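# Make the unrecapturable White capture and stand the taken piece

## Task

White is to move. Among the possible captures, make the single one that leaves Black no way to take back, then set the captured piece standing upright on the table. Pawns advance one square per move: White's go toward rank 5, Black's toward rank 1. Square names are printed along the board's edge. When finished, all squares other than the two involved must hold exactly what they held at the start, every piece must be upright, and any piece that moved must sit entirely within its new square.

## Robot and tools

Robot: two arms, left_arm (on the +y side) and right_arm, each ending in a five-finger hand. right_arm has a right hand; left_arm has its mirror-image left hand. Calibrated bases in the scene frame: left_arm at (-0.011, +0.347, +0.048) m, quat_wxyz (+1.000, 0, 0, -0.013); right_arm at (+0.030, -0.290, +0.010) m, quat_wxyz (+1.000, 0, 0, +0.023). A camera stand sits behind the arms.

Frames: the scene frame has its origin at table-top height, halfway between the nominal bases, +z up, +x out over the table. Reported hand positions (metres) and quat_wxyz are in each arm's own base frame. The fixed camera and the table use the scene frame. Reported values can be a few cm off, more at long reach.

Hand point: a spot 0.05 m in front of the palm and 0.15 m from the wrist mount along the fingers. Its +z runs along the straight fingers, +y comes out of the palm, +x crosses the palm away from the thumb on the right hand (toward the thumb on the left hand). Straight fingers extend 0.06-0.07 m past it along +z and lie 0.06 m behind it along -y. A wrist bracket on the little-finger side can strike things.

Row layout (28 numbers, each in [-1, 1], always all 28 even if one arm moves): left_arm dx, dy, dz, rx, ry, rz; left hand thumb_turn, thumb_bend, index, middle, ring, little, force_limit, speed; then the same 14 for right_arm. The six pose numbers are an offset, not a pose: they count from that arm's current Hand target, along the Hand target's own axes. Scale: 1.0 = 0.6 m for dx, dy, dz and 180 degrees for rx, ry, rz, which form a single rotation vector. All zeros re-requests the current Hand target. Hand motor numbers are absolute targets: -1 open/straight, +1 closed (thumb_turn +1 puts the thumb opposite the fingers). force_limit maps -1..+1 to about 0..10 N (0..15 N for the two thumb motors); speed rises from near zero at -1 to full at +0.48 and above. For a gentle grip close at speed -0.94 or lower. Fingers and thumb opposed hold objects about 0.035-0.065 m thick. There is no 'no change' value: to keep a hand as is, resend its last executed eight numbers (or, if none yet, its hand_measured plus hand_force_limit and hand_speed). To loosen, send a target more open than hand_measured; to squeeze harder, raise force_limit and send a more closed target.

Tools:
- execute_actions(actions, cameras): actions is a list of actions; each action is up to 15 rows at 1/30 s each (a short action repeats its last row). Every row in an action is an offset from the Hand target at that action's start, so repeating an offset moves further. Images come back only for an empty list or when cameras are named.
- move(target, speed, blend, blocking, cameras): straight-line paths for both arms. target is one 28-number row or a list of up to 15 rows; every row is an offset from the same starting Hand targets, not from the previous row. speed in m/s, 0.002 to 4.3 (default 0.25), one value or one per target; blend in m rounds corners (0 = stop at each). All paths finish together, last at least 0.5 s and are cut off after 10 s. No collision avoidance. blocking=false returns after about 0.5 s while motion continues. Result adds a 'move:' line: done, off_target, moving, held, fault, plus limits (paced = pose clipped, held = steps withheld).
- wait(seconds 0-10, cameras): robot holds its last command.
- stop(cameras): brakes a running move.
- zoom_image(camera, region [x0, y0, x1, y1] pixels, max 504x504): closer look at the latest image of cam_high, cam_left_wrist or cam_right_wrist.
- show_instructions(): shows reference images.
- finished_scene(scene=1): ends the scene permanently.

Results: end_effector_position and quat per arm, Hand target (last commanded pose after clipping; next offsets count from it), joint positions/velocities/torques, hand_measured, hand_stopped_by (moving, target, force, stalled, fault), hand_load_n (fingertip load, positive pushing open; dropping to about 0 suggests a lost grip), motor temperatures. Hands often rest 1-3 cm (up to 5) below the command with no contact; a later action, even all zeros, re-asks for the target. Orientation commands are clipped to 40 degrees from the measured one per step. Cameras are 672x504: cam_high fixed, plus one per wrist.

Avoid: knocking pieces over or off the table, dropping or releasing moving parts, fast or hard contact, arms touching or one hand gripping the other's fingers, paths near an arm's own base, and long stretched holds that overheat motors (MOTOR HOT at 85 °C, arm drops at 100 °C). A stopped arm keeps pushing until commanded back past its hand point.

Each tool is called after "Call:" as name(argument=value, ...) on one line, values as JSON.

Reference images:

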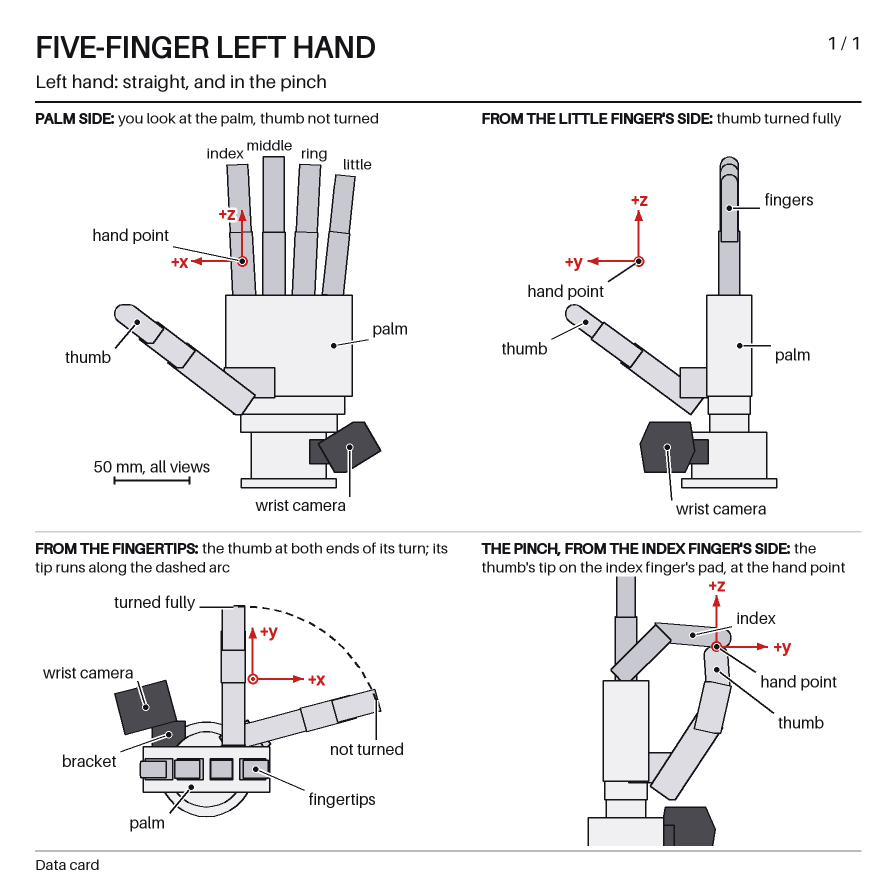

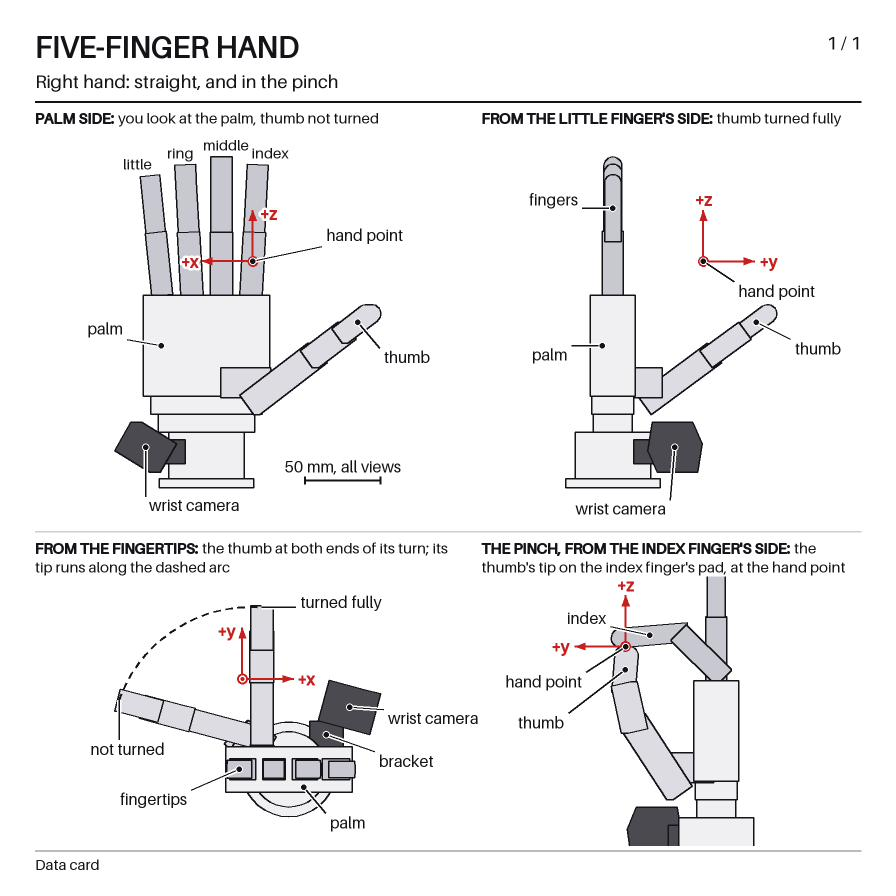

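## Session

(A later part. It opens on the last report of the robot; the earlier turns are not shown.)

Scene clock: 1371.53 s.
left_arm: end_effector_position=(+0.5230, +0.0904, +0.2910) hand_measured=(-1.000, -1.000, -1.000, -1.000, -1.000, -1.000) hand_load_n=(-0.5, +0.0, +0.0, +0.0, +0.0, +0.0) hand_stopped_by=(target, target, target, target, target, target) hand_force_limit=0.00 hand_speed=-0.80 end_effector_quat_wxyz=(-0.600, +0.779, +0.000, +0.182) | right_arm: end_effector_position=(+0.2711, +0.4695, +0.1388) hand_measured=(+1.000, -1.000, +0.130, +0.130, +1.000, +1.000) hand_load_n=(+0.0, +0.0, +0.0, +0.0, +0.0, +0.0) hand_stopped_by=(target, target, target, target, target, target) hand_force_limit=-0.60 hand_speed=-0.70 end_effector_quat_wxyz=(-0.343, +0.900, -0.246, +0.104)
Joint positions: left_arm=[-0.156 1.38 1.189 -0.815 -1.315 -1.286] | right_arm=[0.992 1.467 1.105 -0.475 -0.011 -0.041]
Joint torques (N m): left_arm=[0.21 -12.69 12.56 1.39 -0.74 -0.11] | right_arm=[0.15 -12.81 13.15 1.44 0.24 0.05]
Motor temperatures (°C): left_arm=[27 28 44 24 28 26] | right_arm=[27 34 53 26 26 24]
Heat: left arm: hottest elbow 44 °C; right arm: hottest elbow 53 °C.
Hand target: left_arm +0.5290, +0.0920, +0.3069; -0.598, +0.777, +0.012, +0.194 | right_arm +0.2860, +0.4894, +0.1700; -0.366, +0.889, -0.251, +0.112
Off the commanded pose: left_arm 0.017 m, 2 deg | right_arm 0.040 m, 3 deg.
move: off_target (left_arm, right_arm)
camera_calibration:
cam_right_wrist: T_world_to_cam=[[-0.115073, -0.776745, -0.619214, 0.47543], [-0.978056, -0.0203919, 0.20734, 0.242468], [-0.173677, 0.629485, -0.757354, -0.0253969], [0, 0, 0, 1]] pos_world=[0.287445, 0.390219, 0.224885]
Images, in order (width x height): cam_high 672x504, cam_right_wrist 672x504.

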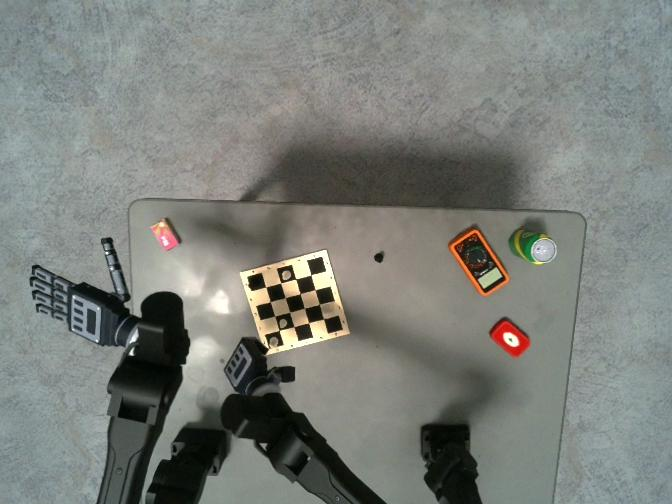

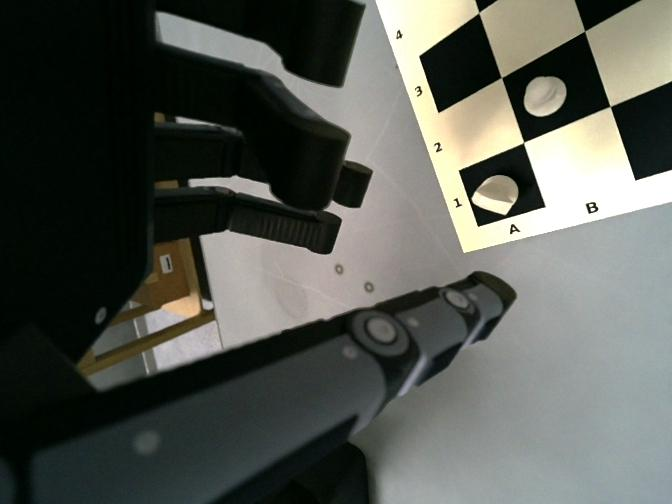

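Call:
zoom_image(camera="cam_right_wrist", region=[440, 140, 560, 260])

Call:
zoom_image(camera="cam_high", region=[240, 300, 320, 370])

Scaled by 4.200.

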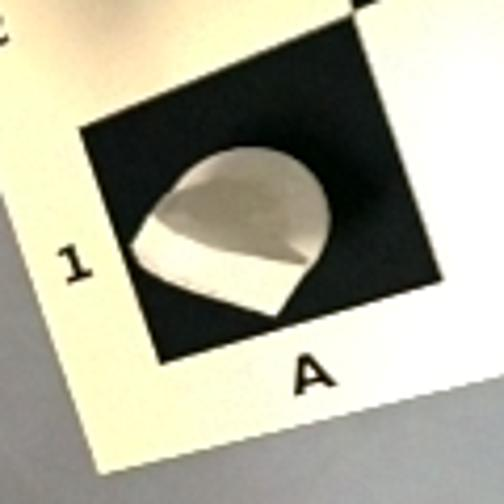

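Scaled by 6.300.

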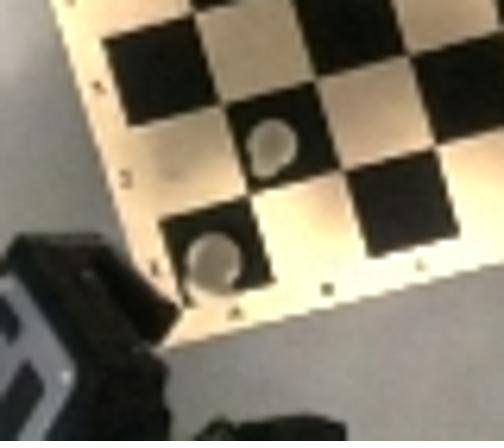

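Call:
move(target=[0,0,0,0,0,0,-1,-1,-1,-1,-1,-1,0,-0.8,-0.0013,0.0589,0.0589,0,0,0,1,-1,0.13,0.13,1,1,-0.6,-0.7], speed=0.08, cameras=["cam_right_wrist"])

Call:
zoom_image(camera="cam_right_wrist", region=[400, 130, 560, 290])

Scene clock: 1413.83 s.
left_arm: end_effector_position=(+0.5230, +0.0904, +0.2910) hand_measured=(-1.000, -1.000, -1.000, -1.000, -1.000, -1.000) hand_load_n=(-0.5, +0.0, +0.0, +0.0, +0.0, +0.0) hand_stopped_by=(target, target, target, target, target, target) hand_force_limit=0.00 hand_speed=-0.80 end_effector_quat_wxyz=(-0.600, +0.779, +0.000, +0.182) | right_arm: end_effector_position=(+0.2835, +0.4884, +0.1251) hand_measured=(+1.000, -1.000, +0.130, +0.130, +1.000, +1.000) hand_load_n=(+0.0, +0.0, +0.0, +0.0, +0.0, +0.0) hand_stopped_by=(target, target, target, target, target, target) hand_force_limit=-0.60 hand_speed=-0.70 end_effector_quat_wxyz=(-0.363, +0.893, -0.244, +0.111)
Joint positions: left_arm=[-0.156 1.38 1.189 -0.815 -1.315 -1.286] | right_arm=[0.992 1.518 1.105 -0.38 -0.011 -0.041]
Joint torques (N m): left_arm=[0.32 -12.63 12.55 1.4 -0.74 -0.11] | right_arm=[0.15 -13.39 6.95 3.14 0.24 0.04]
Heat: left arm: hottest elbow 44 °C; right arm: hottest elbow 52 °C.
Hand target: left_arm +0.5290, +0.0920, +0.3069; -0.598, +0.777, +0.012, +0.194 | right_arm +0.2860, +0.4894, +0.1200; -0.366, +0.889, -0.251, +0.112
Off the commanded pose: left_arm 0.017 m, 2 deg | right_arm 0.006 m, 1 deg.
move: off_target (left_arm)
camera_calibration:
cam_right_wrist: T_world_to_cam=[[-0.0997487, -0.753207, -0.650176, 0.471175], [-0.982839, -0.0273173, 0.182431, 0.265705], [-0.155169, 0.657216, -0.737556, -0.0667627], [0, 0, 0, 1]] pos_world=[0.297785, 0.406028, 0.208633]
Images, in order (width x height): cam_right_wrist 672x504.

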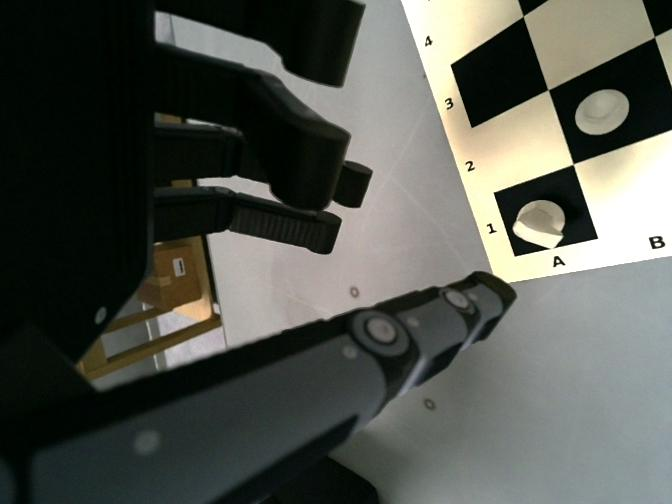

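Scaled by 3.150.

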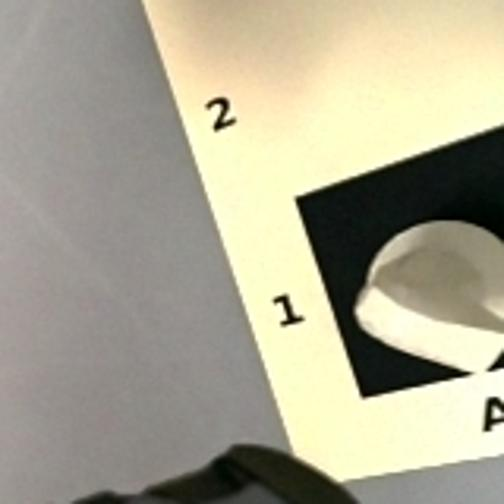

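Call:
zoom_image(camera="cam_right_wrist", region=[500, 185, 580, 265])

Scaled by 6.300.

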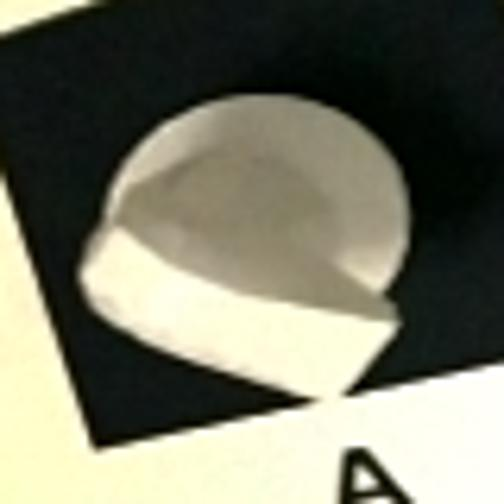

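Call:
move(target=[[0,0,0,0,0,0,-1,-1,-1,-1,-1,-1,0,-0.8,0.002,-0.0943,-0.0942,0,0,0,1,-1,0.13,0.13,1,1,-0.6,-0.7],[0,0,0,0,0,0,-1,-1,-1,-1,-1,-1,0,-0.8,0.553,0.1783,-0.473,-0.0039,0.1768,0.1767,1,-1,0.13,0.13,1,1,-0.6,-0.7]], speed=0.2, blend=[0.03, 0], cameras=["cam_high"])

Call:
zoom_image(camera="cam_high", region=[230, 200, 430, 370])

Scene clock: 1481.20 s.
left_arm: end_effector_position=(+0.5230, +0.0904, +0.2910) hand_measured=(-1.000, -1.000, -1.000, -1.000, -1.000, -1.000) hand_load_n=(-0.5, +0.0, +0.0, -0.5, +0.0, +0.0) hand_stopped_by=(target, target, target, target, target, target) hand_force_limit=0.00 hand_speed=-0.80 end_effector_quat_wxyz=(-0.600, +0.779, +0.000, +0.182) | right_arm: end_effector_position=(+0.4158, +0.0796, +0.2342) hand_measured=(+1.000, -1.000, +0.130, +0.130, +1.000, +1.000) hand_load_n=(+0.0, +0.0, +0.0, +0.0, +0.0, +0.0) hand_stopped_by=(target, target, target, target, target, target) hand_force_limit=-0.60 hand_speed=-0.70 end_effector_quat_wxyz=(-0.288, +0.723, -0.581, +0.237)
Joint positions: left_arm=[-0.156 1.38 1.189 -0.815 -1.315 -1.286] | right_arm=[0.096 1.078 1.009 -0.74 -0.076 -0.09]
Joint torques (N m): left_arm=[0.26 -12.63 12.55 1.37 -0.76 -0.11] | right_arm=[-0.26 -7.71 10.7 1.46 -0.32 -0.23]
Motor temperatures (°C): left_arm=[26 28 44 24 28 26] | right_arm=[26 32 45 26 26 24]
Heat: left arm: hottest elbow 44 °C; right arm: hottest elbow 45 °C.
Hand target: left_arm +0.5290, +0.0920, +0.3069; -0.598, +0.777, +0.012, +0.194 | right_arm +0.4195, +0.0803, +0.2503; -0.295, +0.725, -0.573, +0.244
Off the commanded pose: left_arm 0.017 m, 2 deg | right_arm 0.016 m, 2 deg.
move: off_target (left_arm, right_arm)
Images, in order (width x height): cam_high 672x504.

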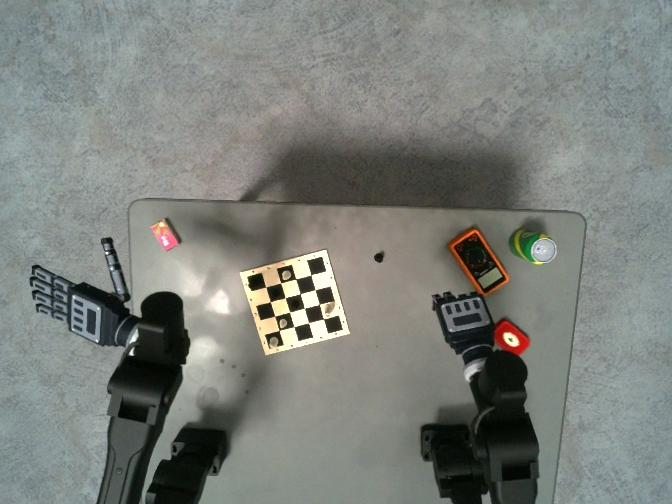

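Scaled by 2.520.

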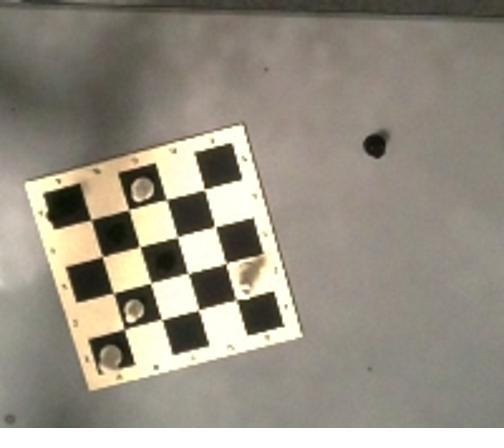

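Call:
move(target=[-0.3128,0.2928,-0.5205,-0.228,0.4253,0.3361,1,-1,1,0.13,1,1,-0.6,-0.7,0,0,0,0,0,0,1,-1,0.13,0.13,1,1,-0.6,-0.7], speed=0.15, cameras=["cam_high","cam_left_wrist"])

Scene clock: 1511.73 s.
left_arm: end_effector_position=(+0.3162, -0.2120, +0.1600) hand_measured=(+1.000, -1.000, +1.000, +0.130, +1.000, +1.000) hand_load_n=(+0.0, +0.0, +0.0, +0.0, +0.0, +0.0) hand_stopped_by=(target, target, target, target, target, target) hand_force_limit=-0.60 hand_speed=-0.70 end_effector_quat_wxyz=(+0.222, -0.551, +0.741, -0.312) | right_arm: end_effector_position=(+0.4158, +0.0795, +0.2342) hand_measured=(+1.000, -1.000, +0.130, +0.130, +1.000, +1.000) hand_load_n=(+0.0, +0.0, +0.0, +0.0, +0.0, +0.0) hand_stopped_by=(target, target, target, target, target, target) hand_force_limit=-0.60 hand_speed=-0.70 end_effector_quat_wxyz=(-0.288, +0.723, -0.581, +0.237)
Joint positions: left_arm=[-0.572 0.949 0.724 -0.577 -0.182 -0.206] | right_arm=[0.096 1.078 1.009 -0.74 -0.076 -0.091]
Joint torques (N m): left_arm=[-0.44 -5.3 9.95 1.06 0.03 0.03] | right_arm=[-0.32 -7.71 10.67 1.44 -0.32 -0.25]
Heat: left arm: hottest elbow 44 °C; right arm: hottest elbow 46 °C.
Hand target: left_arm +0.3100, -0.2099, +0.1503; +0.216, -0.547, +0.752, -0.297 | right_arm +0.4195, +0.0803, +0.2503; -0.295, +0.725, -0.573, +0.244
Off the commanded pose: left_arm 0.012 m, 2 deg | right_arm 0.016 m, 2 deg.
move: off_target (left_arm, right_arm)
camera_calibration:
cam_left_wrist: T_world_to_cam=[[0.601138, -0.438763, 0.667922, -0.390372], [-0.728368, -0.644704, 0.232029, 0.0568344], [0.328806, -0.625975, -0.707137, -0.0112505], [0, 0, 0, 1]] pos_world=[0.279763, -0.141682, 0.239595]
Images, in order (width x height): cam_high 672x504, cam_left_wrist 672x504.

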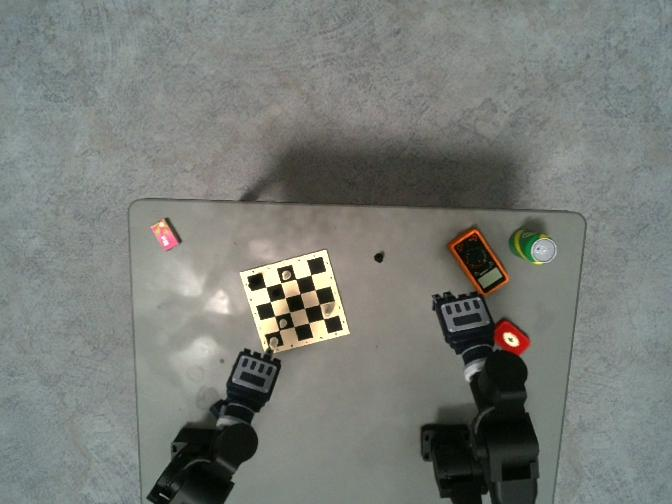

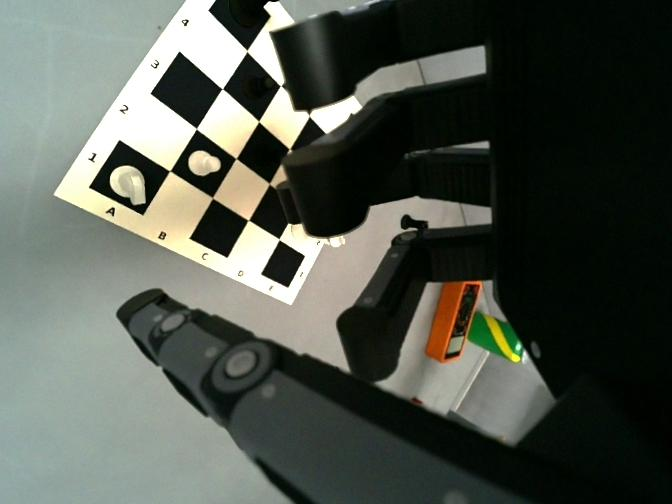

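Call:
zoom_image(camera="cam_left_wrist", region=[90, 130, 230, 230])

Scaled by 3.600.

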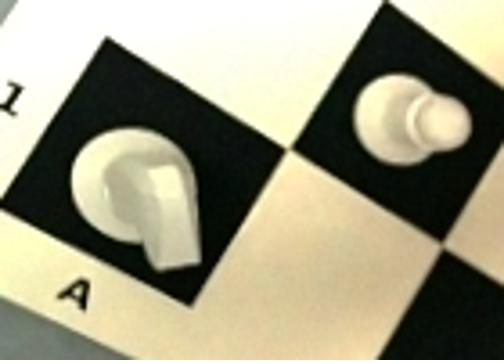

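Call:
move(target=[0.008,0.1023,0.1208,-0.0005,0.0514,0.0551,1,-1,1,0.13,1,1,-0.6,-0.7,0,0,0,0,0,0,1,-1,0.13,0.13,1,1,-0.6,-0.7], speed=0.1, cameras=["cam_left_wrist"])

Call:
zoom_image(camera="cam_left_wrist", region=[120, 100, 360, 320])

Scene clock: 1608.17 s.
left_arm: end_effector_position=(+0.3078, -0.2185, +0.0593) hand_measured=(+1.000, -1.000, +1.000, +0.130, +1.000, +1.000) hand_load_n=(+0.0, +0.0, +0.0, +0.0, +0.0, +0.0) hand_stopped_by=(target, target, target, target, target, target) hand_force_limit=-0.60 hand_speed=-0.70 end_effector_quat_wxyz=(+0.174, -0.456, +0.813, -0.317) | right_arm: end_effector_position=(+0.4158, +0.0795, +0.2342) hand_measured=(+1.000, -1.000, +0.130, +0.130, +1.000, +1.000) hand_load_n=(+0.0, +0.0, -0.5, +0.0, +0.0, +0.0) hand_stopped_by=(target, target, target, target, target, target) hand_force_limit=-0.60 hand_speed=-0.70 end_effector_quat_wxyz=(-0.288, +0.723, -0.581, +0.237)
Joint positions: left_arm=[-0.526 1.116 0.557 -0.271 0.021 0.014] | right_arm=[0.096 1.078 1.009 -0.74 -0.076 -0.091]
Joint torques (N m): left_arm=[0.91 -6.42 8.4 2.97 0.15 0.02] | right_arm=[-0.26 -7.77 10.65 1.47 -0.31 -0.24]
Heat: left arm: hottest elbow 40 °C; right arm: hottest elbow 48 °C.
Hand target: left_arm +0.3129, -0.2160, +0.0555; +0.179, -0.455, +0.812, -0.320 | right_arm +0.4195, +0.0803, +0.2503; -0.295, +0.725, -0.573, +0.244
Off the commanded pose: left_arm 0.007 m, 1 deg | right_arm 0.016 m, 2 deg.
move: off_target (right_arm)
camera_calibration:
cam_left_wrist: T_world_to_cam=[[0.494813, -0.595687, 0.632706, -0.320425], [-0.858063, -0.450066, 0.247322, 0.151395], [0.137433, -0.66528, -0.733836, -0.031921], [0, 0, 0, 1]] pos_world=[0.292844, -0.143971, 0.141866]
Images, in order (width x height): cam_left_wrist 672x504.

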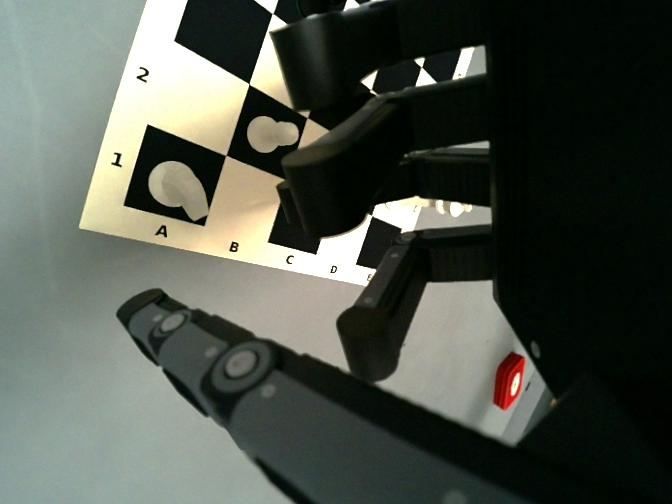

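Scaled by 2.100.

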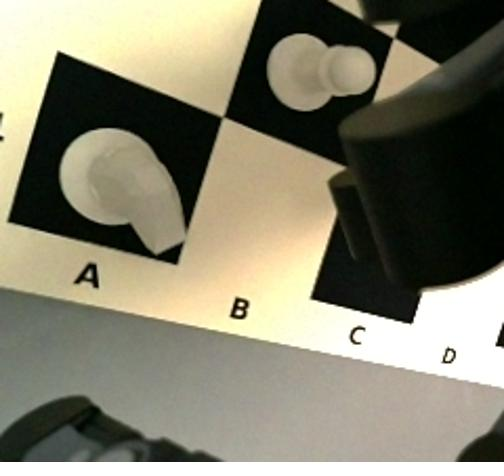

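Call:
move(target=[-0.0093,0.0423,0.0463,0,0,0,1,-1,1,0.13,1,1,-0.6,-0.7,0,0,0,0,0,0,1,-1,0.13,0.13,1,1,-0.6,-0.7], speed=0.06, cameras=["cam_left_wrist"])

Call:
zoom_image(camera="cam_left_wrist", region=[150, 130, 350, 320])

Scene clock: 1670.47 s.
left_arm: end_effector_position=(+0.3117, -0.2147, +0.0218) hand_measured=(+1.000, -1.000, +1.000, +0.130, +1.000, +1.000) hand_load_n=(+0.0, +0.0, +0.0, +0.0, +0.0, +0.5) hand_stopped_by=(target, target, target, target, target, target) hand_force_limit=-0.60 hand_speed=-0.70 end_effector_quat_wxyz=(+0.174, -0.456, +0.813, -0.317) | right_arm: end_effector_position=(+0.4158, +0.0795, +0.2342) hand_measured=(+1.000, -1.000, +0.130, +0.130, +1.000, +1.000) hand_load_n=(+0.0, +0.0, +0.0, +0.0, +0.0, +0.0) hand_stopped_by=(target, target, target, target, target, target) hand_force_limit=-0.60 hand_speed=-0.70 end_effector_quat_wxyz=(-0.288, +0.723, -0.581, +0.237)
Joint positions: left_arm=[-0.508 1.21 0.501 -0.122 0.034 0.028] | right_arm=[0.096 1.078 1.009 -0.74 -0.076 -0.091]
Joint torques (N m): left_arm=[0.91 -6.77 7.53 2.99 0.16 0.04] | right_arm=[-0.21 -7.71 10.67 1.46 -0.32 -0.24]
Motor temperatures (°C): left_arm=[26 27 39 24 27 26] | right_arm=[26 30 48 25 26 24]
Heat: left arm: hottest elbow 39 °C; right arm: hottest elbow 48 °C.
Hand target: left_arm +0.3161, -0.2115, +0.0179; +0.179, -0.455, +0.812, -0.320 | right_arm +0.4195, +0.0803, +0.2503; -0.295, +0.725, -0.573, +0.244
Off the commanded pose: left_arm 0.007 m, 1 deg | right_arm 0.016 m, 2 deg.
move: off_target (right_arm)
camera_calibration:
cam_left_wrist: T_world_to_cam=[[0.494006, -0.595762, 0.633266, -0.296134], [-0.858528, -0.449371, 0.246973, 0.166043], [0.137434, -0.665682, -0.73347, -0.057476], [0, 0, 0, 1]] pos_world=[0.296744, -0.140071, 0.104367]
Images, in order (width x height): cam_left_wrist 672x504.

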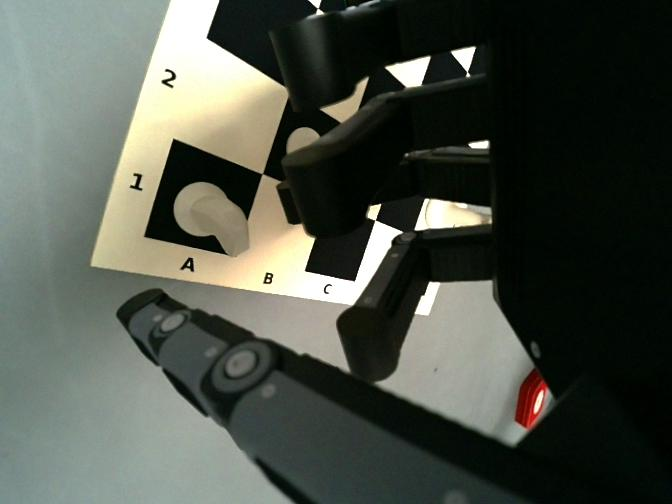

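Scaled by 2.520.

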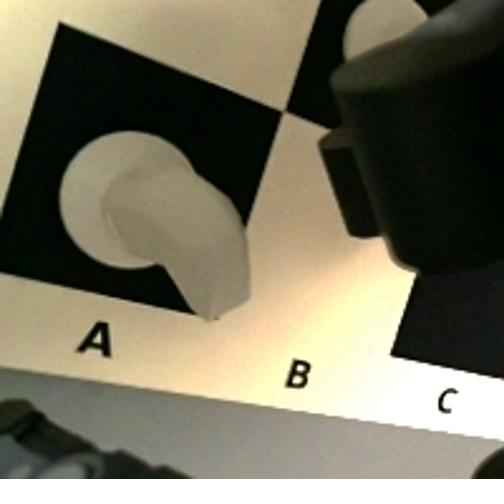

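Call:
move(target=[0,0.025,0.0269,0,0,0,1,-1,1,0.13,1,1,-0.6,-0.7,0,0,0,0,0,0,1,-1,0.13,0.13,1,1,-0.6,-0.7], speed=0.05, cameras=["cam_left_wrist"])

Call:
zoom_image(camera="cam_left_wrist", region=[150, 130, 350, 320])

Scene clock: 1698.33 s.
left_arm: end_effector_position=(+0.3124, -0.2151, +0.0001) hand_measured=(+1.000, -1.000, +1.000, +0.130, +1.000, +1.000) hand_load_n=(+0.0, +0.0, +0.0, +0.0, +0.0, +0.0) hand_stopped_by=(target, target, target, target, target, target) hand_force_limit=-0.60 hand_speed=-0.70 end_effector_quat_wxyz=(+0.175, -0.456, +0.813, -0.318) | right_arm: end_effector_position=(+0.4158, +0.0795, +0.2342) hand_measured=(+1.000, -1.000, +0.130, +0.130, +1.000, +1.000) hand_load_n=(+0.0, +0.0, +0.0, +0.0, +0.0, +0.0) hand_stopped_by=(target, target, target, target, target, target) hand_force_limit=-0.60 hand_speed=-0.70 end_effector_quat_wxyz=(-0.288, +0.723, -0.581, +0.237)
Joint positions: left_arm=[-0.508 1.274 0.474 -0.029 0.034 0.028] | right_arm=[0.096 1.078 1.009 -0.74 -0.076 -0.091]
Joint torques (N m): left_arm=[0.97 -7.12 6.86 2.93 0.15 0.03] | right_arm=[-0.15 -7.77 10.69 1.44 -0.32 -0.26]
Heat: left arm: hottest elbow 38 °C; right arm: hottest elbow 48 °C.
Hand target: left_arm +0.3161, -0.2115, -0.0041; +0.179, -0.455, +0.812, -0.320 | right_arm +0.4195, +0.0803, +0.2503; -0.295, +0.725, -0.573, +0.244
Off the commanded pose: left_arm 0.007 m, 1 deg | right_arm 0.016 m, 2 deg.
move: off_target (right_arm)
camera_calibration:
cam_left_wrist: T_world_to_cam=[[0.493157, -0.595344, 0.63432, -0.282644], [-0.85887, -0.44915, 0.246184, 0.171981], [0.13834, -0.666206, -0.732825, -0.074071], [0, 0, 0, 1]] pos_world=[0.297345, -0.140372, 0.0826669]
Images, in order (width x height): cam_left_wrist 672x504.

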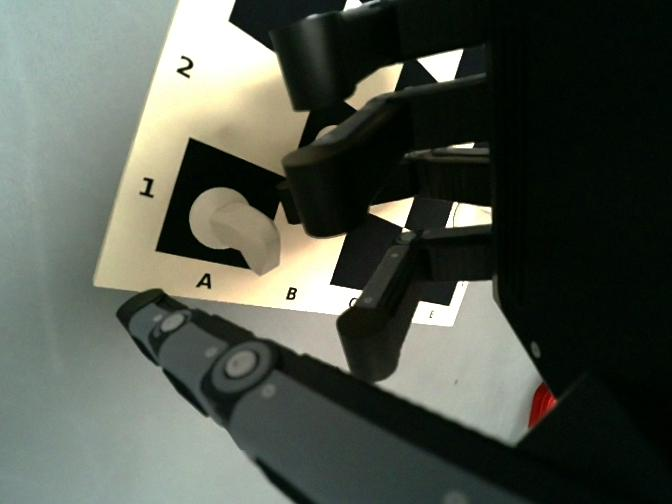

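Scaled by 2.520.

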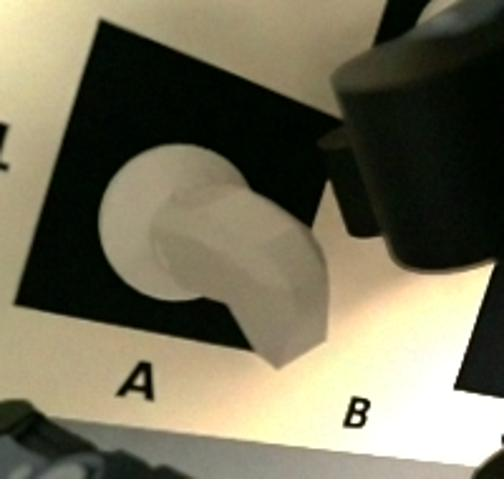

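Call:
move(target=[0,0.0131,0.014,0,0,0,1,-1,1,0.13,1,1,-0.6,-0.7,0,0,0,0,0,0,1,-1,0.13,0.13,1,1,-0.6,-0.7], speed=0.04, cameras=["cam_left_wrist"])

Call:
zoom_image(camera="cam_left_wrist", region=[150, 130, 350, 320])

Scene clock: 1705.50 s.
left_arm: end_effector_position=(+0.3136, -0.2158, -0.0091) hand_measured=(+1.000, -1.000, +1.000, +0.130, +1.000, +1.000) hand_load_n=(+0.0, +0.0, +0.0, -2.5, +0.5, +0.0) hand_stopped_by=(target, target, target, target, target, target) hand_force_limit=-0.60 hand_speed=-0.70 end_effector_quat_wxyz=(+0.176, -0.455, +0.812, -0.320) | right_arm: end_effector_position=(+0.4158, +0.0795, +0.2342) hand_measured=(+1.000, -1.000, +0.130, +0.130, +1.000, +1.000) hand_load_n=(+0.0, +0.0, +0.0, +0.0, +0.0, +0.0) hand_stopped_by=(target, target, target, target, target, target) hand_force_limit=-0.60 hand_speed=-0.70 end_effector_quat_wxyz=(-0.288, +0.723, -0.581, +0.237)
Joint positions: left_arm=[-0.508 1.306 0.463 0.019 0.034 0.028] | right_arm=[0.096 1.078 1.009 -0.74 -0.076 -0.091]
Joint torques (N m): left_arm=[1.03 -7.06 6.35 3.06 0.16 0.03] | right_arm=[-0.03 -7.71 10.66 1.48 -0.31 -0.25]
Heat: left arm: hottest elbow 38 °C; right arm: hottest elbow 49 °C.
Hand target: left_arm +0.3161, -0.2115, -0.0157; +0.179, -0.455, +0.812, -0.320 | right_arm +0.4195, +0.0803, +0.2503; -0.295, +0.725, -0.573, +0.244
Off the commanded pose: left_arm 0.008 m, 0 deg | right_arm 0.016 m, 2 deg.
move: off_target (right_arm)
camera_calibration:
cam_left_wrist: T_world_to_cam=[[0.490555, -0.593868, 0.637712, -0.276628], [-0.859871, -0.448586, 0.243705, 0.175429], [0.14134, -0.667901, -0.730706, -0.0827801], [0, 0, 0, 1]] pos_world=[0.298248, -0.140874, 0.073168]
Images, in order (width x height): cam_left_wrist 672x504.

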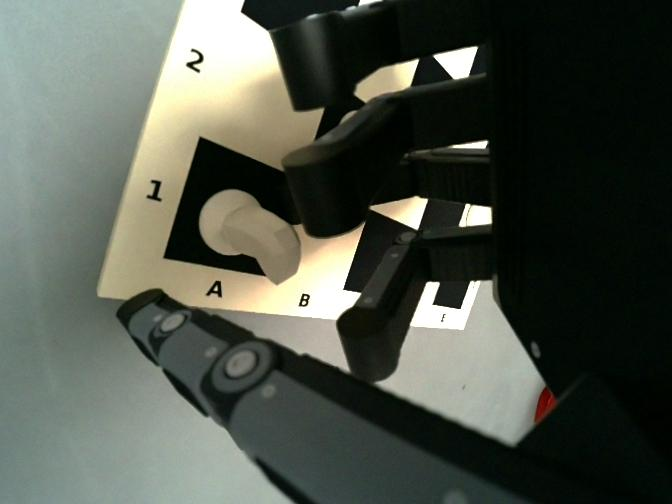

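Scaled by 2.520.

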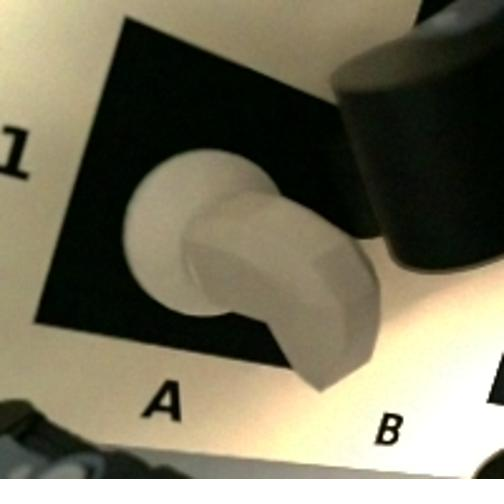

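Call:
move(target=[0,0,0,0,0,0,1,-0.8,1,0.3,1,1,-0.6,-0.7,0,0,0,0,0,0,1,-1,0.13,0.13,1,1,-0.6,-0.7], speed=0.04, cameras=["cam_left_wrist"])

Call:
zoom_image(camera="cam_left_wrist", region=[150, 130, 350, 320])

Scene clock: 1720.03 s.
left_arm: end_effector_position=(+0.3134, -0.2156, -0.0110) hand_measured=(+1.000, -0.800, +1.000, +0.300, +1.000, +1.000) hand_load_n=(+0.0, +0.0, +0.0, +0.0, +0.0, +0.0) hand_stopped_by=(target, target, target, target, target, target) hand_force_limit=-0.60 hand_speed=-0.70 end_effector_quat_wxyz=(+0.175, -0.456, +0.813, -0.318) | right_arm: end_effector_position=(+0.4158, +0.0795, +0.2342) hand_measured=(+1.000, -1.000, +0.130, +0.130, +1.000, +1.000) hand_load_n=(+0.0, +0.0, +0.0, +0.0, +0.0, +0.0) hand_stopped_by=(target, target, target, target, target, target) hand_force_limit=-0.60 hand_speed=-0.70 end_effector_quat_wxyz=(-0.288, +0.723, -0.581, +0.237)
Joint positions: left_arm=[-0.508 1.312 0.463 0.021 0.034 0.028] | right_arm=[0.096 1.078 1.009 -0.74 -0.076 -0.091]
Joint torques (N m): left_arm=[0.85 -7.41 6.37 2.97 0.15 0.04] | right_arm=[-0.26 -7.65 10.62 1.42 -0.32 -0.25]
Heat: left arm: hottest elbow 38 °C; right arm: hottest elbow 49 °C.
Hand target: left_arm +0.3160, -0.2115, -0.0157; +0.179, -0.455, +0.812, -0.319 | right_arm +0.4195, +0.0803, +0.2503; -0.295, +0.725, -0.573, +0.244
Off the commanded pose: left_arm 0.007 m, 0 deg | right_arm 0.016 m, 2 deg.
move: off_target (right_arm)
camera_calibration:
cam_left_wrist: T_world_to_cam=[[0.49269, -0.595058, 0.634951, -0.276148], [-0.859042, -0.449086, 0.245703, 0.175382], [0.13894, -0.666505, -0.732439, -0.0829851], [0, 0, 0, 1]] pos_world=[0.298245, -0.140872, 0.0714671]
Images, in order (width x height): cam_left_wrist 672x504.

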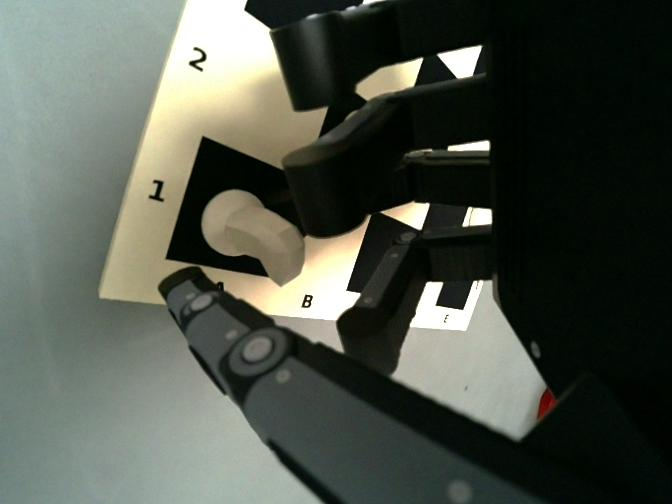

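Scaled by 2.520.

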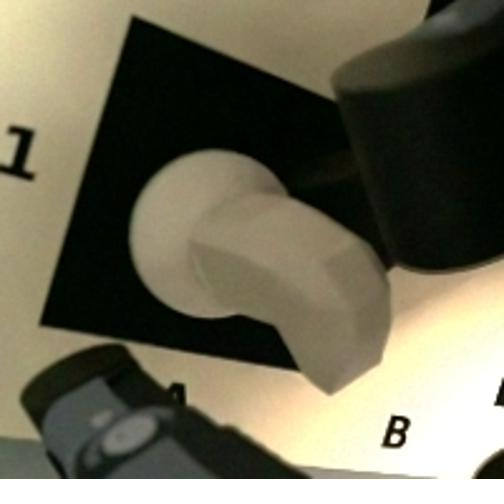

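Call:
move(target=[0,0,0,0,0,0,1,-0.25,1,0.3,1,1,-0.6,-0.9,0,0,0,0,0,0,1,-1,0.13,0.13,1,1,-0.6,-0.7], speed=0.04, cameras=["cam_left_wrist"])

Call:
zoom_image(camera="cam_left_wrist", region=[150, 130, 350, 320])

Scene clock: 1749.53 s.
left_arm: end_effector_position=(+0.3134, -0.2156, -0.0110) hand_measured=(+1.000, -0.548, +1.000, +0.300, +1.000, +1.000) hand_load_n=(+1.5, +3.0, +0.0, +2.0, +0.0, +0.0) hand_stopped_by=(target, force, target, target, target, target) hand_force_limit=-0.60 hand_speed=-0.90 end_effector_quat_wxyz=(+0.175, -0.456, +0.813, -0.318) | right_arm: end_effector_position=(+0.4158, +0.0795, +0.2342) hand_measured=(+1.000, -1.000, +0.130, +0.130, +1.000, +1.000) hand_load_n=(+0.0, +0.0, +0.0, +0.0, +0.0, +0.0) hand_stopped_by=(target, target, target, target, target, target) hand_force_limit=-0.60 hand_speed=-0.70 end_effector_quat_wxyz=(-0.288, +0.723, -0.581, +0.237)
Joint positions: left_arm=[-0.508 1.312 0.463 0.021 0.034 0.028] | right_arm=[0.096 1.078 1.009 -0.74 -0.076 -0.091]
Joint torques (N m): left_arm=[1.03 -7.36 6.35 2.96 0.15 0.03] | right_arm=[-0.15 -7.65 10.62 1.48 -0.31 -0.24]
Heat: left arm: hottest elbow 37 °C; right arm: hottest elbow 49 °C.
Hand target: left_arm +0.3160, -0.2115, -0.0157; +0.179, -0.455, +0.812, -0.319 | right_arm +0.4195, +0.0803, +0.2503; -0.295, +0.725, -0.573, +0.244
Off the commanded pose: left_arm 0.007 m, 0 deg | right_arm 0.016 m, 2 deg.
move: off_target (right_arm)
camera_calibration:
cam_left_wrist: T_world_to_cam=[[0.49269, -0.595058, 0.634951, -0.276148], [-0.859042, -0.449086, 0.245703, 0.175382], [0.13894, -0.666505, -0.732439, -0.0829851], [0, 0, 0, 1]] pos_world=[0.298245, -0.140872, 0.0714671]
Images, in order (width x height): cam_left_wrist 672x504.

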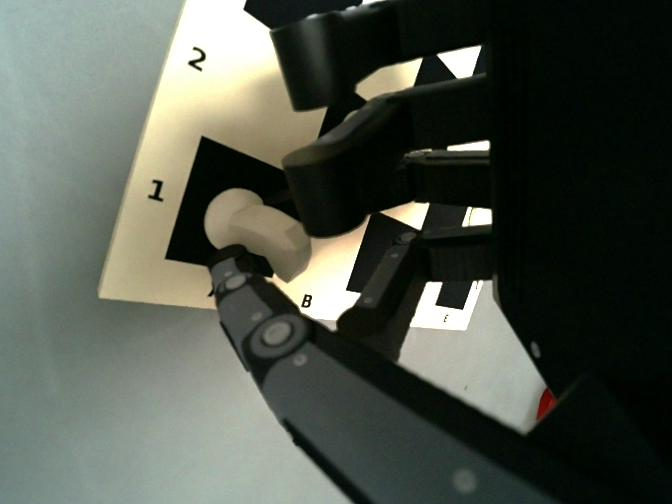

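Scaled by 2.520.

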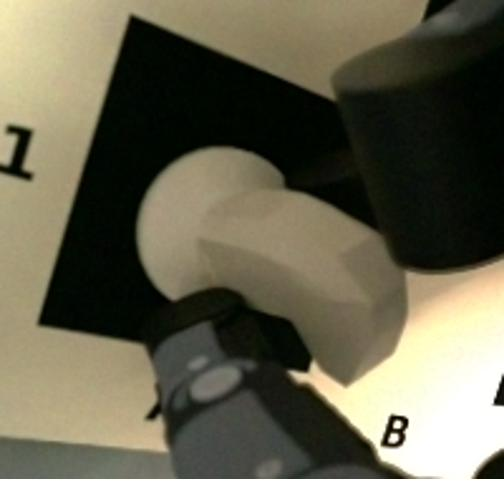

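Call:
move(target=[0,-0.0341,-0.0366,0,0,0,1,-0.25,1,0.3,1,1,-0.6,-0.9,0,0,0,0,0,0,1,-1,0.13,0.13,1,1,-0.6,-0.7], speed=0.04, cameras=["cam_left_wrist"])

Call:
zoom_image(camera="cam_left_wrist", region=[150, 130, 350, 320])

Scene clock: 1762.53 s.
left_arm: end_effector_position=(+0.3042, -0.2105, -0.0003) hand_measured=(+1.000, -0.548, +1.000, +0.300, +1.000, +1.000) hand_load_n=(+1.0, +2.5, +0.0, +2.5, +0.0, +0.0) hand_stopped_by=(target, force, target, target, target, target) hand_force_limit=-0.60 hand_speed=-0.90 end_effector_quat_wxyz=(+0.170, -0.457, +0.815, -0.311) | right_arm: end_effector_position=(+0.4158, +0.0795, +0.2342) hand_measured=(+1.000, -1.000, +0.130, +0.130, +1.000, +1.000) hand_load_n=(+0.5, +0.0, -0.5, +0.0, +0.0, +0.0) hand_stopped_by=(target, target, target, target, target, target) hand_force_limit=-0.60 hand_speed=-0.70 end_effector_quat_wxyz=(-0.288, +0.723, -0.581, +0.237)
Joint positions: left_arm=[-0.508 1.253 0.463 -0.057 0.034 0.028] | right_arm=[0.096 1.078 1.009 -0.74 -0.076 -0.091]
Joint torques (N m): left_arm=[0.91 -9.52 10.07 0.98 0.15 0.04] | right_arm=[-0.38 -7.59 10.69 1.42 -0.33 -0.25]
Heat: left arm: hottest elbow 37 °C; right arm: hottest elbow 49 °C.
Hand target: left_arm +0.3161, -0.2115, +0.0144; +0.179, -0.455, +0.812, -0.320 | right_arm +0.4195, +0.0803, +0.2503; -0.295, +0.725, -0.573, +0.244
Off the commanded pose: left_arm 0.019 m, 1 deg | right_arm 0.016 m, 2 deg.
move: off_target (left_arm, right_arm)
camera_calibration:
cam_left_wrist: T_world_to_cam=[[0.502565, -0.600536, 0.62192, -0.27957], [-0.85511, -0.451244, 0.255273, 0.165549], [0.127337, -0.660102, -0.740304, -0.0657118], [0, 0, 0, 1]] pos_world=[0.290432, -0.136565, 0.0829631]
Images, in order (width x height): cam_left_wrist 672x504.

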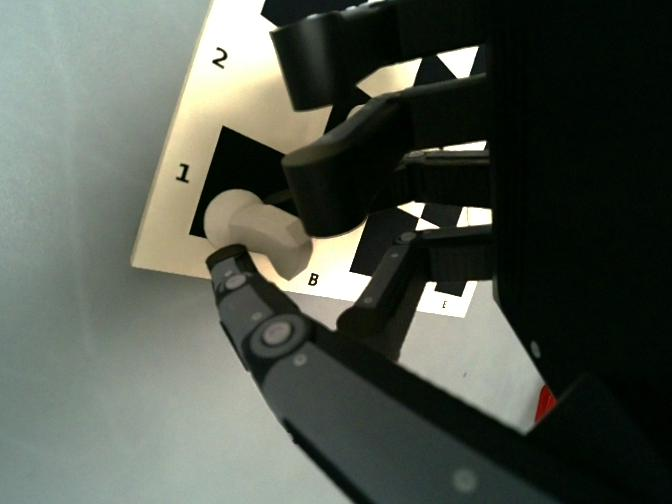

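Scaled by 2.520.

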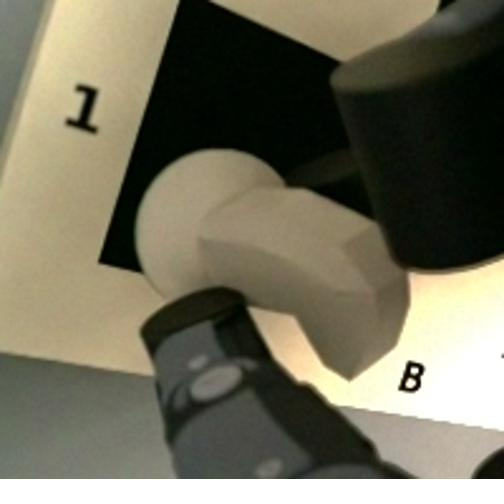

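Call:
move(target=[[0,-0.0512,-0.0549,0,0,0,1,-0.25,1,0.3,1,1,-0.6,-0.9,0,0,0,0,0,0,1,-1,0.13,0.13,1,1,-0.6,-0.7],[-0.0588,-0.148,0.0637,0,0,0,1,-0.25,1,0.3,1,1,-0.6,-0.9,0,0,0,0,0,0,1,-1,0.13,0.13,1,1,-0.6,-0.7]], speed=0.08, blend=[0.01, 0], cameras=["cam_high","cam_left_wrist"])

Call:
zoom_image(camera="cam_left_wrist", region=[150, 100, 350, 320])

Scene clock: 1802.73 s.
left_arm: end_effector_position=(+0.3778, -0.2184, +0.0262) hand_measured=(+1.000, -0.548, +1.000, +0.300, +1.000, +1.000) hand_load_n=(+1.0, +2.5, +0.0, +2.5, +0.0, +0.0) hand_stopped_by=(target, force, target, target, target, target) hand_force_limit=-0.60 hand_speed=-0.90 end_effector_quat_wxyz=(+0.157, -0.464, +0.821, -0.293) | right_arm: end_effector_position=(+0.4158, +0.0795, +0.2342) hand_measured=(+1.000, -1.000, +0.130, +0.130, +1.000, +1.000) hand_load_n=(+0.0, +0.0, +0.0, +0.0, +0.0, +0.0) hand_stopped_by=(target, target, target, target, target, target) hand_force_limit=-0.60 hand_speed=-0.70 end_effector_quat_wxyz=(-0.288, +0.723, -0.581, +0.237)
Joint positions: left_arm=[-0.426 1.395 0.707 -0.208 0.087 0.086] | right_arm=[0.096 1.078 1.009 -0.74 -0.076 -0.091]
Joint torques (N m): left_arm=[1.49 -9.41 13.61 2.84 0.2 0.04] | right_arm=[-0.21 -7.71 10.7 1.4 -0.32 -0.25]
Heat: left arm: hottest elbow 39 °C; right arm: hottest elbow 49 °C.
Hand target: left_arm +0.4122, -0.2289, +0.0468; +0.179, -0.455, +0.812, -0.320 | right_arm +0.4195, +0.0803, +0.2503; -0.295, +0.725, -0.573, +0.244
Off the commanded pose: left_arm 0.041 m, 4 deg | right_arm 0.016 m, 2 deg.
move: off_target (left_arm, right_arm)
camera_calibration:
cam_left_wrist: T_world_to_cam=[[0.530225, -0.610274, 0.588581, -0.349481], [-0.842316, -0.45839, 0.283518, 0.210945], [0.0967757, -0.646099, -0.757093, -0.0456079], [0, 0, 0, 1]] pos_world=[0.3674, -0.146051, 0.111362]
Images, in order (width x height): cam_high 672x504, cam_left_wrist 672x504.

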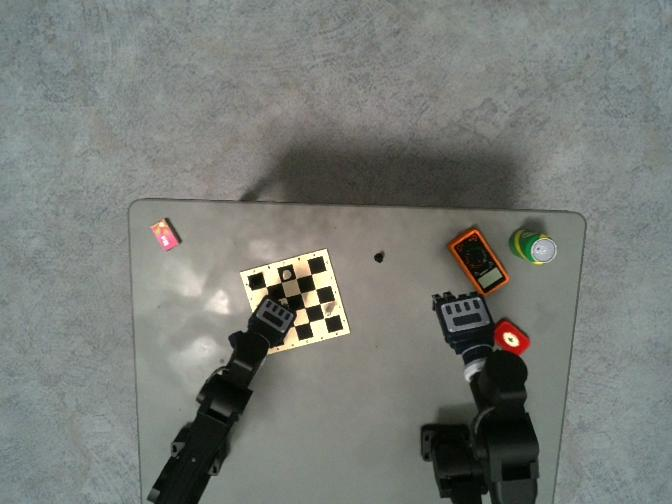

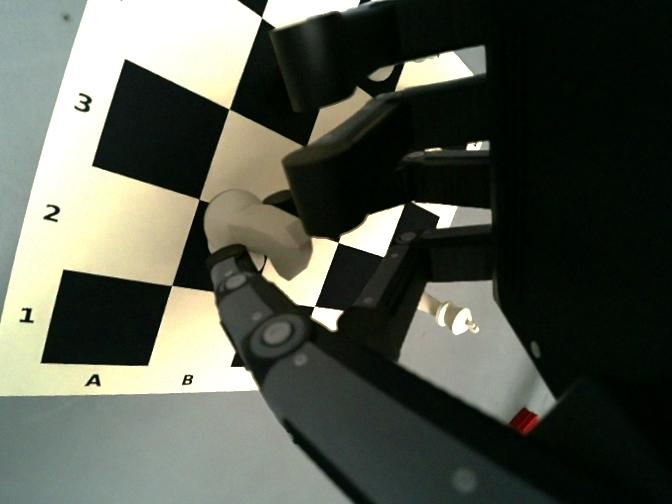

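Scaled by 2.291.

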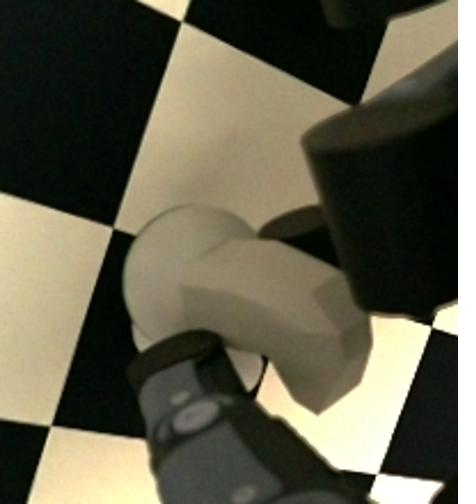

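Call:
move(target=[-0.0028,-0.0357,0.0107,0.015,0,0,1,-0.25,1,0.3,1,1,-0.6,-0.9,0,0,0,0,0,0,1,-1,0.13,0.13,1,1,-0.6,-0.7], speed=0.06, cameras=["cam_left_wrist"])

Call:
zoom_image(camera="cam_left_wrist", region=[150, 100, 350, 320])

Scene clock: 1818.03 s.
left_arm: end_effector_position=(+0.3953, -0.2282, +0.0345) hand_measured=(+1.000, -0.548, +1.000, +0.300, +1.000, +1.000) hand_load_n=(+1.0, +2.5, +0.0, +2.5, +0.0, +0.0) hand_stopped_by=(target, force, target, target, target, target) hand_force_limit=-0.60 hand_speed=-0.90 end_effector_quat_wxyz=(+0.168, -0.457, +0.816, -0.312) | right_arm: end_effector_position=(+0.4158, +0.0795, +0.2342) hand_measured=(+1.000, -1.000, +0.130, +0.130, +1.000, +1.000) hand_load_n=(+0.0, +0.0, +0.0, +0.0, +0.0, +0.0) hand_stopped_by=(target, target, target, target, target, target) hand_force_limit=-0.60 hand_speed=-0.70 end_effector_quat_wxyz=(-0.288, +0.723, -0.581, +0.237)
Joint positions: left_arm=[-0.428 1.414 0.734 -0.173 0.092 0.086] | right_arm=[0.096 1.078 1.009 -0.74 -0.076 -0.091]
Joint torques (N m): left_arm=[0.91 -10.11 13.74 2.96 0.19 0] | right_arm=[-0.32 -7.65 10.66 1.42 -0.32 -0.26]
Heat: left arm: hottest elbow 41 °C; right arm: hottest elbow 49 °C.
Hand target: left_arm +0.4302, -0.2379, +0.0567; +0.189, -0.451, +0.804, -0.339 | right_arm +0.4195, +0.0803, +0.2503; -0.295, +0.725, -0.573, +0.244
Off the commanded pose: left_arm 0.043 m, 4 deg | right_arm 0.016 m, 2 deg.
move: off_target (left_arm, right_arm)
camera_calibration:
cam_left_wrist: T_world_to_cam=[[0.503691, -0.599406, 0.622099, -0.357792], [-0.855093, -0.448402, 0.260293, 0.22707], [0.122929, -0.66306, -0.738404, -0.0621702], [0, 0, 0, 1]] pos_world=[0.382026, -0.153867, 0.117571]
Images, in order (width x height): cam_left_wrist 672x504.

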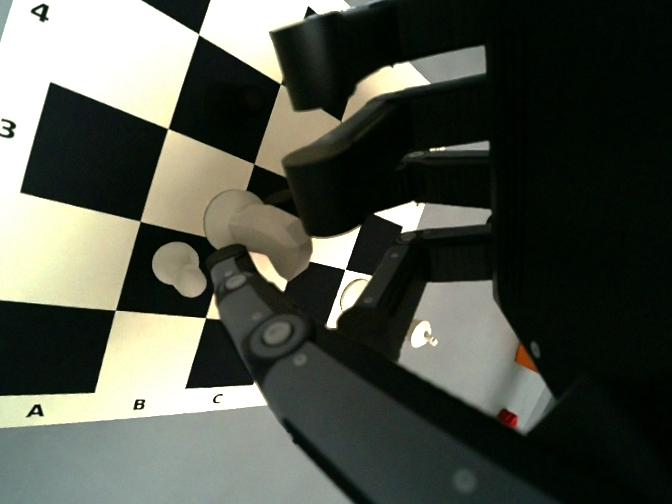

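Scaled by 2.291.

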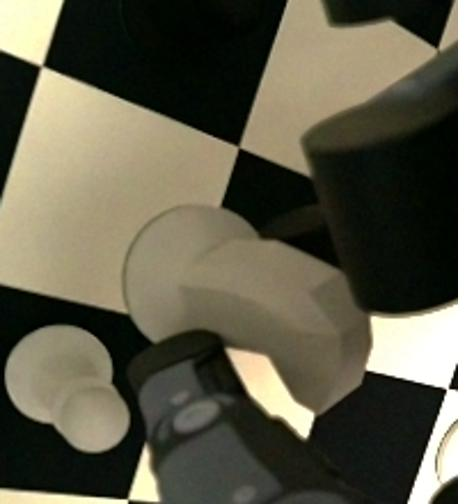

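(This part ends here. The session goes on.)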